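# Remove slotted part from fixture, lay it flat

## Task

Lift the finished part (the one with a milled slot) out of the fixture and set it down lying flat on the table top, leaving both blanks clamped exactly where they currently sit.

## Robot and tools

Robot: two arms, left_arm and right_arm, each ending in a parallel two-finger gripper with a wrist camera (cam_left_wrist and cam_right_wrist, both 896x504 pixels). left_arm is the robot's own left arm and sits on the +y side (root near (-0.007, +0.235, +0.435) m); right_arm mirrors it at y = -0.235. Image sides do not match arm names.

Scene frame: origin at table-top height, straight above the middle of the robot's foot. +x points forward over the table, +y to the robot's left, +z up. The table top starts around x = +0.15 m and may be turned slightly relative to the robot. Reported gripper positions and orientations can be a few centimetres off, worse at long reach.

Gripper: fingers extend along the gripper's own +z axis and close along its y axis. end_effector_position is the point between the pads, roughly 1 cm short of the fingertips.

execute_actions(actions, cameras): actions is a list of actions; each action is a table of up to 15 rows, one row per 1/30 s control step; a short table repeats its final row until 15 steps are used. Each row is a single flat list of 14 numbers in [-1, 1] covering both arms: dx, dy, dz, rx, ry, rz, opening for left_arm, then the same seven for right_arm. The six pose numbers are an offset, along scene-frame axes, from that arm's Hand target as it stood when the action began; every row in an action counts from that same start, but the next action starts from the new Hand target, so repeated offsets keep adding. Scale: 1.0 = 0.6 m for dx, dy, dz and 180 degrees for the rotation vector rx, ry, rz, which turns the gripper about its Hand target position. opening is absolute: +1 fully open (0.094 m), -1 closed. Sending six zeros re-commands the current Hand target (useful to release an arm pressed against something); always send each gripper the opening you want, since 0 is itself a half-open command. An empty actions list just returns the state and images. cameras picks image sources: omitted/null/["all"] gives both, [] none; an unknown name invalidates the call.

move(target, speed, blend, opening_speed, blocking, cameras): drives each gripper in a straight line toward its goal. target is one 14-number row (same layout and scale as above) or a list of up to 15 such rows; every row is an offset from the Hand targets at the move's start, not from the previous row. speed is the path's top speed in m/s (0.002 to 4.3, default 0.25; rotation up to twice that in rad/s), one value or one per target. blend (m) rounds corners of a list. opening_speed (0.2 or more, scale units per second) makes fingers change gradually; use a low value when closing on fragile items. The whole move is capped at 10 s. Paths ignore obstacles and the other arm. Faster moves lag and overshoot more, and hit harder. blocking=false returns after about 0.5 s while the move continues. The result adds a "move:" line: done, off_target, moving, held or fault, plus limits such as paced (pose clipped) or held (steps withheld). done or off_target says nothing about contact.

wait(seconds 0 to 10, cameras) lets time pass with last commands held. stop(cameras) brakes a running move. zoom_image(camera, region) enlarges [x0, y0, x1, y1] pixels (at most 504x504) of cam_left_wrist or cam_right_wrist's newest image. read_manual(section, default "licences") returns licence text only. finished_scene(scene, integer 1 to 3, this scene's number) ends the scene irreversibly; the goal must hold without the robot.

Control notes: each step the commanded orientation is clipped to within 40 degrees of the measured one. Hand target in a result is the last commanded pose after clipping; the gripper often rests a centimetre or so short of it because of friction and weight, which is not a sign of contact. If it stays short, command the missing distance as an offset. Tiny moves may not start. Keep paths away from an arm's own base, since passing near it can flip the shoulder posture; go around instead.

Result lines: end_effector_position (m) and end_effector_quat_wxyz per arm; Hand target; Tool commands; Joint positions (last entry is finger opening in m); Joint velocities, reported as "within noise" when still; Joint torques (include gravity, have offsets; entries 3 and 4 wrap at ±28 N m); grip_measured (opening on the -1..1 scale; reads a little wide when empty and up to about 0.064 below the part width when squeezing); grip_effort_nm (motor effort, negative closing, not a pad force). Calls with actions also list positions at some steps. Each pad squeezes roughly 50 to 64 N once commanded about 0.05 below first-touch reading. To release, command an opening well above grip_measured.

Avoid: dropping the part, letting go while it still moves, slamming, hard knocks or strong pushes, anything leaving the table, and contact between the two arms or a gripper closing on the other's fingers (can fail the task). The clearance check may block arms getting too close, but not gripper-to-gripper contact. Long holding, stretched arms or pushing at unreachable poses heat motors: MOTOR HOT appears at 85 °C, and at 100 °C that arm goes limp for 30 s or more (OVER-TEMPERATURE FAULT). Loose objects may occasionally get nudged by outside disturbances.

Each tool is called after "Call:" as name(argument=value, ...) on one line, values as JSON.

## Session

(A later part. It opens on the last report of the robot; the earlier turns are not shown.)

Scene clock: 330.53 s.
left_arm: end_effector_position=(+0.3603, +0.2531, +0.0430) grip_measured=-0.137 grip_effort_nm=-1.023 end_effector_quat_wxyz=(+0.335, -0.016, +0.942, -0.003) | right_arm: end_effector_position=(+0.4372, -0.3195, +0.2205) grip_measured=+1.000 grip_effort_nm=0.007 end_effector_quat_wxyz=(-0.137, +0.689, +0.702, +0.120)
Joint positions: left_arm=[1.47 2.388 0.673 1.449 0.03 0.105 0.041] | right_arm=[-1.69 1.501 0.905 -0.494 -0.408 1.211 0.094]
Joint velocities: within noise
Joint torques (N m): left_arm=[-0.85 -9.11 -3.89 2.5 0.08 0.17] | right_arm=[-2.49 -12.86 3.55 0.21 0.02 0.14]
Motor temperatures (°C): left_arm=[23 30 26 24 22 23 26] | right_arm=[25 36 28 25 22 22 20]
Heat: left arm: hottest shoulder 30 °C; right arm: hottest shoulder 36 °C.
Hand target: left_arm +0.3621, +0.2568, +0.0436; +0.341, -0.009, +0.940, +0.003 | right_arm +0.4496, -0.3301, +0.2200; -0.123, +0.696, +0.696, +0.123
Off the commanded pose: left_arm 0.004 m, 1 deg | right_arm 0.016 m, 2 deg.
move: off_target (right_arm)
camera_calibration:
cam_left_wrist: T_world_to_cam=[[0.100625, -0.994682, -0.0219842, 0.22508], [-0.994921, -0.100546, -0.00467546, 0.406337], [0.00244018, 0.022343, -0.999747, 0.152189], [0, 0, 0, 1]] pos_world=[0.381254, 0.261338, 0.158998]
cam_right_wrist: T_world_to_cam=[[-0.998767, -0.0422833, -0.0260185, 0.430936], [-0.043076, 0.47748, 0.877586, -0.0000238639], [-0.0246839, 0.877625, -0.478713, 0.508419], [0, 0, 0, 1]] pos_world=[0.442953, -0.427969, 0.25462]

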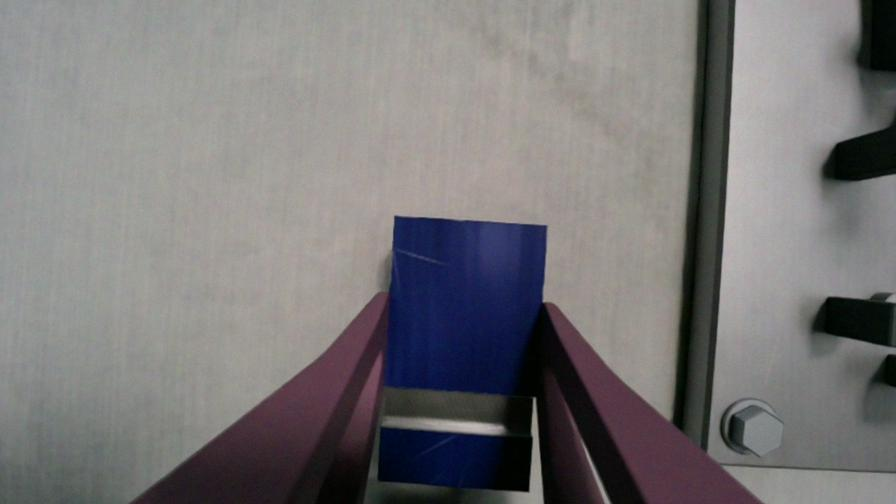

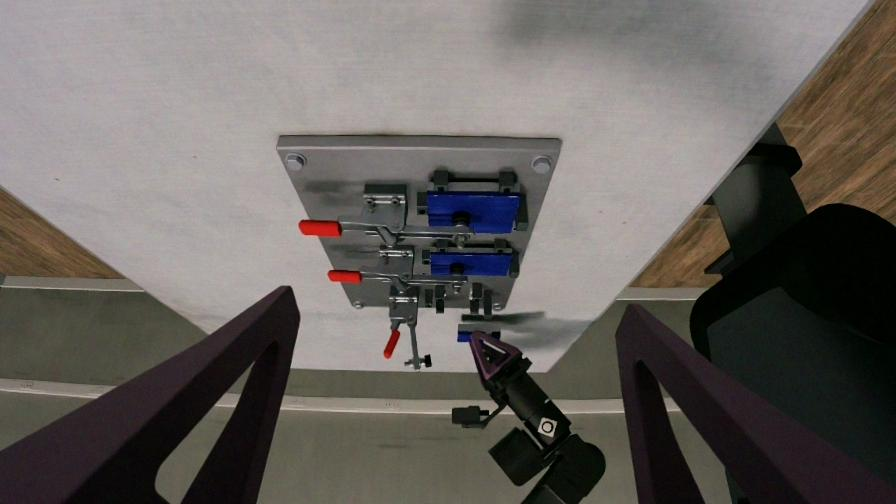

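Call:
move(target=[0.0,0,-0.018,0,0,0.0,-0.4, 0,0,0,0,0,0,1], speed=0.06)

Call:
zoom_image(camera="cam_right_wrist", region=[430, 280, 550, 380])

Scene clock: 335.37 s.
left_arm: end_effector_position=(+0.3613, +0.2532, +0.0329) grip_measured=-0.137 grip_effort_nm=-1.023 end_effector_quat_wxyz=(+0.336, -0.016, +0.942, -0.003) | right_arm: end_effector_position=(+0.4372, -0.3195, +0.2205) grip_measured=+1.000 grip_effort_nm=0.002 end_effector_quat_wxyz=(-0.137, +0.689, +0.702, +0.120)
Joint positions: left_arm=[1.472 2.413 0.702 1.449 0.031 0.107 0.041] | right_arm=[-1.69 1.501 0.905 -0.494 -0.408 1.211 0.094]
Joint velocities: within noise
Joint torques (N m): left_arm=[-0.5 -8.47 -4.29 2.47 0.12 0.12] | right_arm=[-2.37 -12.81 3.55 0.23 0.01 0.17]
Motor temperatures (°C): left_arm=[23 30 26 24 22 23 26] | right_arm=[25 36 28 25 22 22 20]
Heat: left arm: hottest shoulder 30 °C; right arm: hottest shoulder 36 °C.
Hand target: left_arm +0.3620, +0.2569, +0.0328; +0.340, -0.009, +0.940, +0.003 | right_arm +0.4496, -0.3301, +0.2200; -0.123, +0.696, +0.696, +0.123
Off the commanded pose: left_arm 0.004 m, 1 deg | right_arm 0.016 m, 2 deg.
move: off_target (right_arm)
camera_calibration:
cam_left_wrist: T_world_to_cam=[[0.100307, -0.994701, -0.0225391, 0.225007], [-0.994939, -0.100147, -0.00815251, 0.407299], [0.0058521, 0.0232428, -0.999713, 0.140648], [0, 0, 0, 1]] pos_world=[0.381845, 0.261335, 0.149]
cam_right_wrist: T_world_to_cam=[[-0.998767, -0.0422833, -0.0260185, 0.430936], [-0.043076, 0.47748, 0.877586, -0.0000238639], [-0.0246839, 0.877625, -0.478713, 0.508419], [0, 0, 0, 1]] pos_world=[0.442953, -0.427969, 0.25462]

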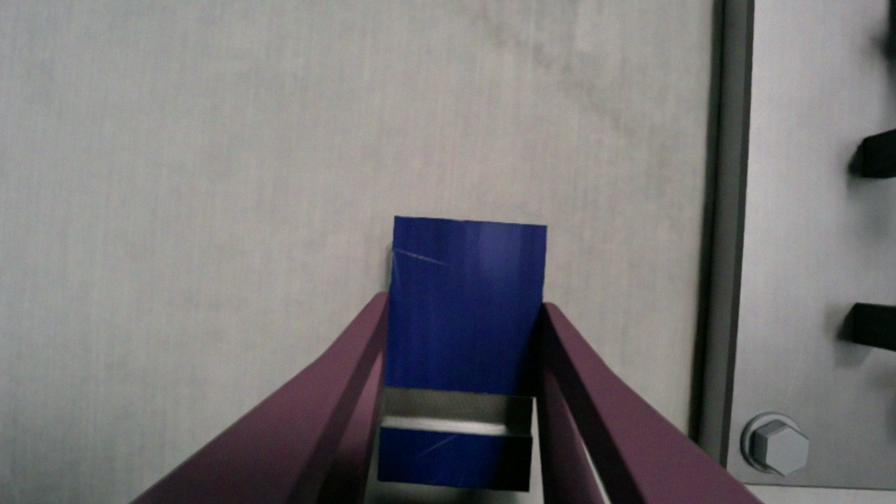

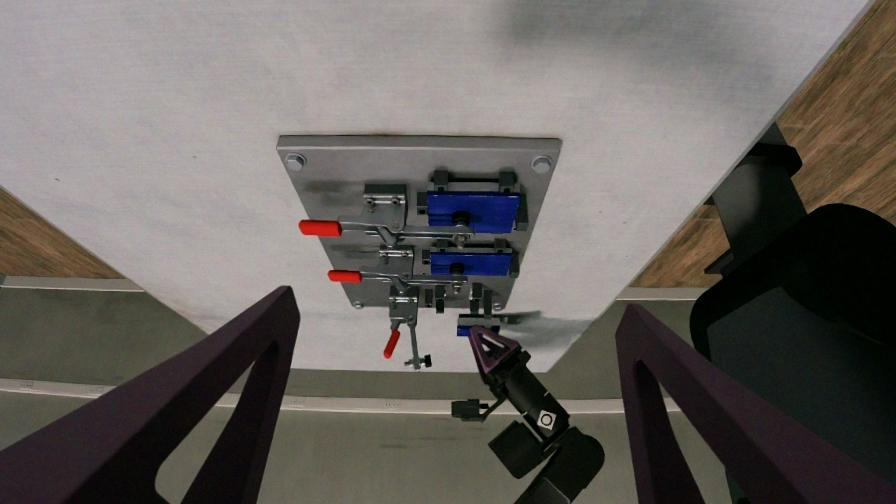

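Scaled by 4.200 from the camera's 896x504 image, which has a finer 1280x720 frame.

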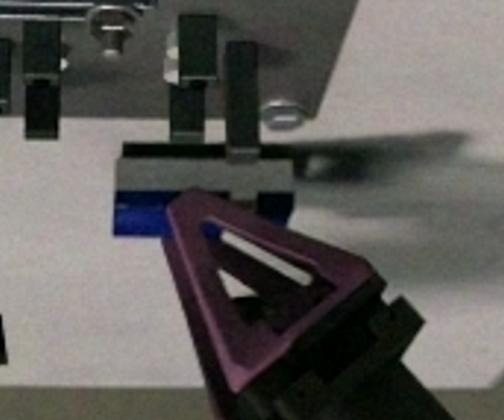

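Call:
move(target=[0.0,0,-0.0085,0,0,0.0,-0.4, 0,0,0,0,0,0,1], speed=0.03, cameras=["cam_right_wrist"])

Call:
zoom_image(camera="cam_right_wrist", region=[430, 280, 550, 380])

Scene clock: 340.07 s.
left_arm: end_effector_position=(+0.3618, +0.2533, +0.0282) grip_measured=-0.137 grip_effort_nm=-1.023 end_effector_quat_wxyz=(+0.337, -0.015, +0.941, -0.002) | right_arm: end_effector_position=(+0.4372, -0.3195, +0.2205) grip_measured=+1.000 grip_effort_nm=0.007 end_effector_quat_wxyz=(-0.137, +0.689, +0.702, +0.120)
Joint positions: left_arm=[1.473 2.425 0.716 1.449 0.032 0.107 0.041] | right_arm=[-1.69 1.501 0.905 -0.494 -0.408 1.211 0.094]
Joint velocities: within noise
Joint torques (N m): left_arm=[-0.73 -8.23 -4.19 2.24 0.06 0.12] | right_arm=[-2.73 -12.86 3.58 0.23 0.02 0.15]
Motor temperatures (°C): left_arm=[23 29 26 24 22 23 26] | right_arm=[25 36 28 25 22 22 20]
Heat: left arm: hottest shoulder 29 °C; right arm: hottest shoulder 36 °C.
Hand target: left_arm +0.3619, +0.2569, +0.0276; +0.340, -0.009, +0.940, +0.003 | right_arm +0.4496, -0.3301, +0.2200; -0.123, +0.696, +0.696, +0.123
Off the commanded pose: left_arm 0.004 m, 1 deg | right_arm 0.016 m, 2 deg.
move: off_target (right_arm)
camera_calibration:
cam_right_wrist: T_world_to_cam=[[-0.998767, -0.0422833, -0.0260185, 0.430936], [-0.043076, 0.47748, 0.877586, -0.0000238639], [-0.0246839, 0.877625, -0.478713, 0.508419], [0, 0, 0, 1]] pos_world=[0.442953, -0.427969, 0.25462]
Images, in order (width x height): cam_right_wrist 896x504.

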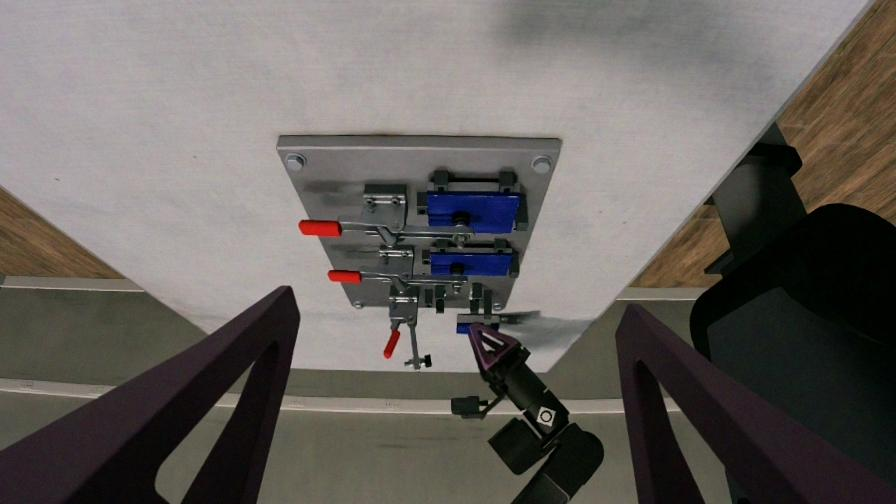

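Scaled by 4.200 from the camera's 896x504 image, which has a finer 1280x720 frame.

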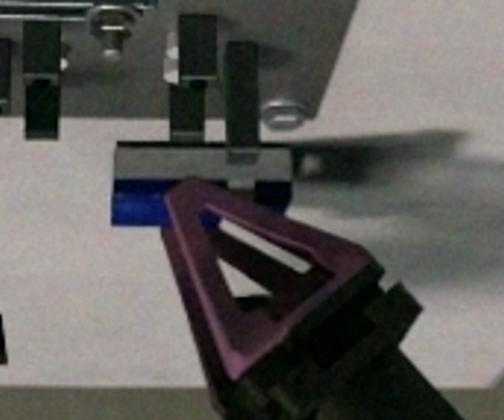

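Call:
move(target=[0.0,0,-0.006,0,0,0.0,-0.4, 0,0,0,0,0,0,1], speed=0.03, cameras=["cam_right_wrist"])

Call:
zoom_image(camera="cam_right_wrist", region=[430, 280, 550, 380])

Scene clock: 344.03 s.
left_arm: end_effector_position=(+0.3622, +0.2533, +0.0251) grip_measured=-0.137 grip_effort_nm=-1.023 end_effector_quat_wxyz=(+0.338, -0.015, +0.941, -0.002) | right_arm: end_effector_position=(+0.4372, -0.3195, +0.2205) grip_measured=+1.000 grip_effort_nm=0.007 end_effector_quat_wxyz=(-0.137, +0.689, +0.702, +0.120)
Joint positions: left_arm=[1.473 2.433 0.725 1.449 0.033 0.107 0.041] | right_arm=[-1.69 1.501 0.905 -0.494 -0.408 1.211 0.094]
Joint velocities: within noise
Joint torques (N m): left_arm=[-0.85 -8.41 -4.19 2.17 0.09 0.14] | right_arm=[-2.43 -12.69 3.63 0.2 0 0.16]
Motor temperatures (°C): left_arm=[23 29 26 24 22 23 26] | right_arm=[25 36 28 25 22 22 20]
Heat: left arm: hottest shoulder 29 °C; right arm: hottest shoulder 36 °C.
Hand target: left_arm +0.3618, +0.2569, +0.0241; +0.340, -0.009, +0.940, +0.003 | right_arm +0.4496, -0.3301, +0.2200; -0.123, +0.696, +0.696, +0.123
Off the commanded pose: left_arm 0.004 m, 1 deg | right_arm 0.016 m, 2 deg.
move: off_target (right_arm)
camera_calibration:
cam_right_wrist: T_world_to_cam=[[-0.998767, -0.0422833, -0.0260185, 0.430936], [-0.043076, 0.47748, 0.877586, -0.0000238639], [-0.0246839, 0.877625, -0.478713, 0.508419], [0, 0, 0, 1]] pos_world=[0.442953, -0.427969, 0.25462]
Images, in order (width x height): cam_right_wrist 896x504.

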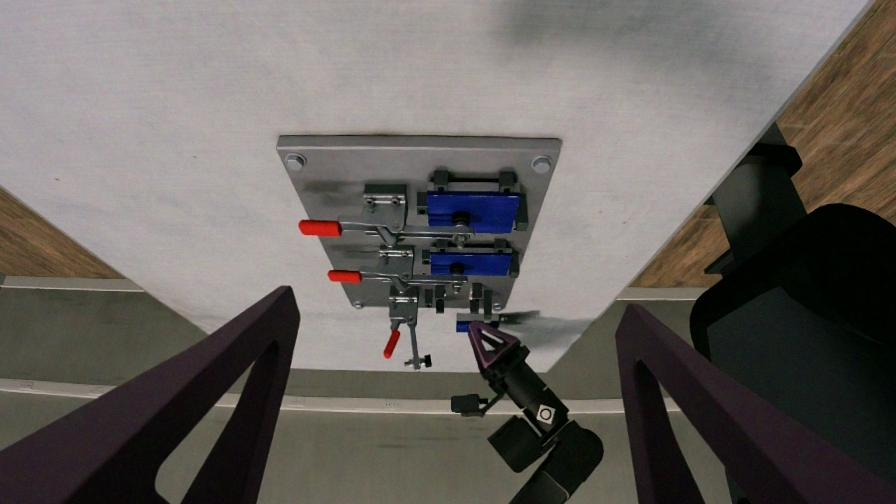

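Scaled by 4.200 from the camera's 896x504 image, which has a finer 1280x720 frame.

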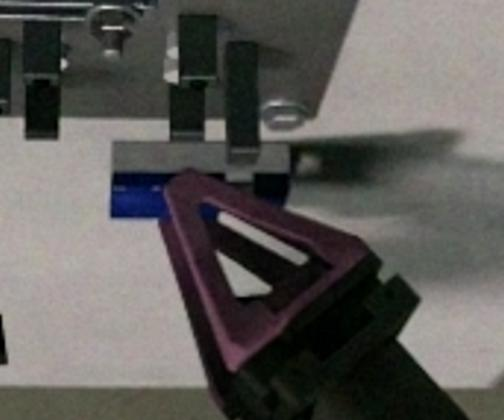

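Call:
move(target=[0.0,0,-0.006,0,0,0.0,-0.4, 0,0,0,0,0,0,1], speed=0.03, cameras=["cam_right_wrist"])

Call:
zoom_image(camera="cam_right_wrist", region=[430, 280, 550, 380])

Scene clock: 348.53 s.
left_arm: end_effector_position=(+0.3626, +0.2533, +0.0248) grip_measured=-0.137 grip_effort_nm=-1.013 end_effector_quat_wxyz=(+0.338, -0.014, +0.941, -0.002) | right_arm: end_effector_position=(+0.4372, -0.3195, +0.2205) grip_measured=+1.000 grip_effort_nm=0.007 end_effector_quat_wxyz=(-0.137, +0.689, +0.702, +0.120)
Joint positions: left_arm=[1.473 2.433 0.726 1.449 0.033 0.11 0.041] | right_arm=[-1.69 1.501 0.905 -0.494 -0.408 1.211 0.094]
Joint velocities: within noise
Joint torques (N m): left_arm=[-0.56 -7.82 -3.25 2.21 0.1 0.11] | right_arm=[-2.43 -12.81 3.59 0.23 0.01 0.13]
Motor temperatures (°C): left_arm=[23 29 26 24 22 23 26] | right_arm=[25 36 28 25 22 22 20]
Heat: left arm: hottest shoulder 29 °C; right arm: hottest shoulder 36 °C.
Hand target: left_arm +0.3620, +0.2569, +0.0205; +0.340, -0.009, +0.940, +0.003 | right_arm +0.4496, -0.3301, +0.2200; -0.123, +0.696, +0.696, +0.123
Off the commanded pose: left_arm 0.006 m, 1 deg | right_arm 0.016 m, 2 deg.
move: off_target (right_arm)
camera_calibration:
cam_right_wrist: T_world_to_cam=[[-0.998767, -0.0422833, -0.0260185, 0.430936], [-0.043076, 0.47748, 0.877586, -0.0000238639], [-0.0246839, 0.877625, -0.478713, 0.508419], [0, 0, 0, 1]] pos_world=[0.442953, -0.427969, 0.25462]
Images, in order (width x height): cam_right_wrist 896x504.

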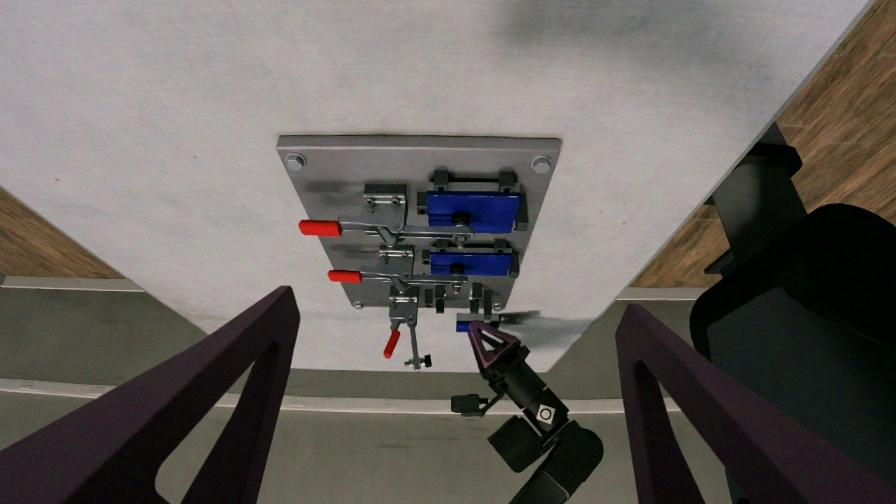

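Scaled by 4.200 from the camera's 896x504 image, which has a finer 1280x720 frame.

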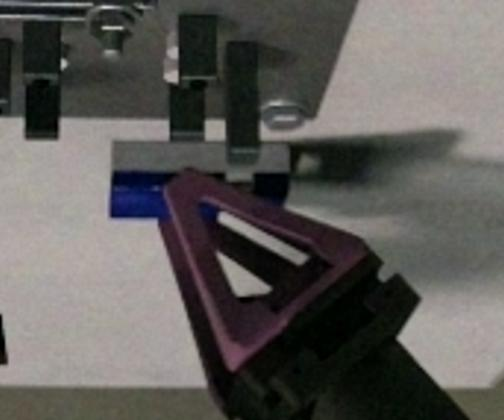

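Call:
move(target=[[0.0,0,0.006,0,0,0.0,-0.4, 0,0,0,0,0,0,1],[0.0,0,0.006,0,0,0.0,0.1, 0,0,0,0,0,0,1],[0.0,0,0.02,0,0,0.0,0.4, 0,0,0,0,0,0,1],[-0.02,0,0.2,0,0,0.0,0.4, 0,0,0,0,0,0,1]], speed=[0.03,0.03,0.06,0.2], opening_speed=0.5)

Scene clock: 358.07 s.
left_arm: end_effector_position=(+0.3572, +0.2605, +0.1320) grip_measured=+0.398 grip_effort_nm=0.115 end_effector_quat_wxyz=(+0.345, -0.015, +0.938, +0.004) | right_arm: end_effector_position=(+0.4372, -0.3195, +0.2205) grip_measured=+1.000 grip_effort_nm=0.012 end_effector_quat_wxyz=(-0.137, +0.689, +0.702, +0.120)
Joint positions: left_arm=[1.473 2.169 0.448 1.479 0.023 0.111 0.066] | right_arm=[-1.69 1.501 0.905 -0.494 -0.408 1.211 0.094]
Joint velocities: within noise
Joint torques (N m): left_arm=[-2.26 -9.52 -7.01 2.15 -0.12 0.07] | right_arm=[-2.32 -12.81 3.58 0.18 0 0.16]
Motor temperatures (°C): left_arm=[23 29 26 24 22 23 26] | right_arm=[25 36 28 25 22 22 20]
Heat: left arm: hottest shoulder 29 °C; right arm: hottest shoulder 36 °C.
Hand target: left_arm +0.3500, +0.2569, +0.1405; +0.340, -0.009, +0.940, +0.003 | right_arm +0.4496, -0.3301, +0.2200; -0.123, +0.696, +0.696, +0.123
Off the commanded pose: left_arm 0.012 m, 1 deg | right_arm 0.016 m, 2 deg.
move: off_target (left_arm, right_arm)
camera_calibration:
cam_left_wrist: T_world_to_cam=[[0.105023, -0.993926, -0.0328912, 0.234418], [-0.994172, -0.104126, -0.02791, 0.408073], [0.0243156, 0.0356307, -0.999069, 0.229629], [0, 0, 0, 1]] pos_world=[0.375492, 0.267303, 0.248515]
cam_right_wrist: T_world_to_cam=[[-0.998767, -0.0422833, -0.0260185, 0.430936], [-0.043076, 0.47748, 0.877586, -0.0000238639], [-0.0246839, 0.877625, -0.478713, 0.508419], [0, 0, 0, 1]] pos_world=[0.442953, -0.427969, 0.25462]

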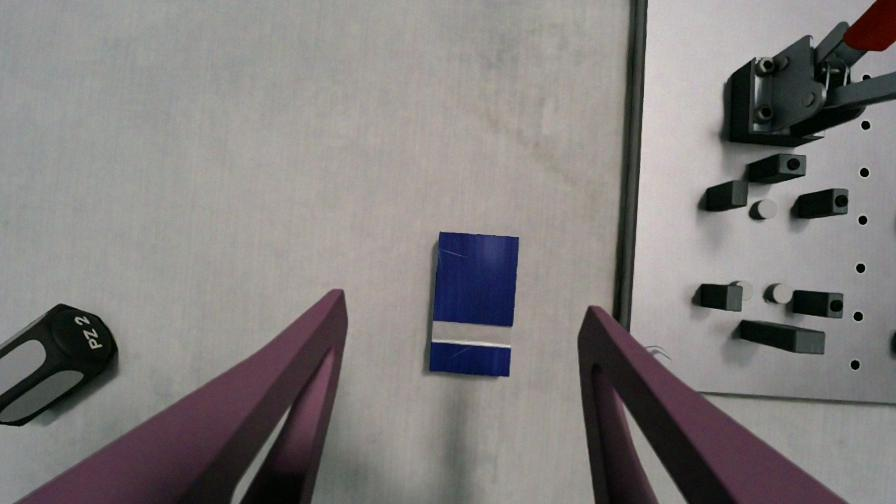

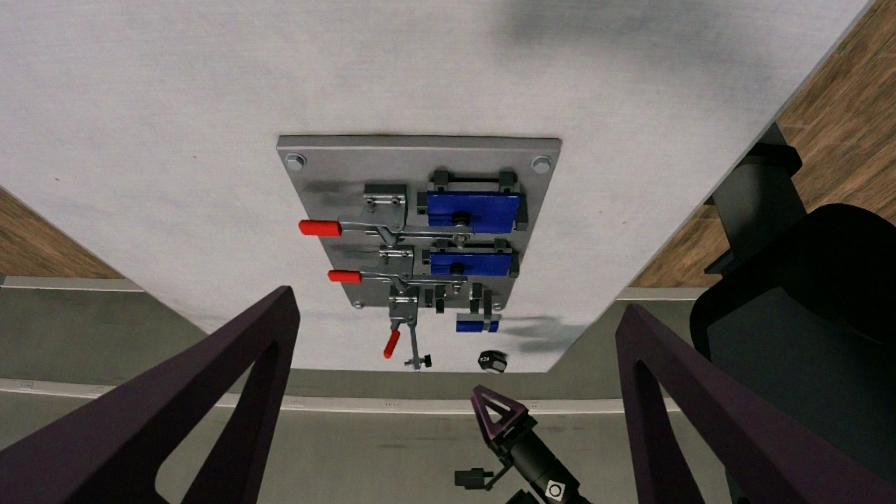

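Part flat on the table, two blanks still clamped. Done.

Call:
finished_scene(scene=2)

The scene is finished: the task was done.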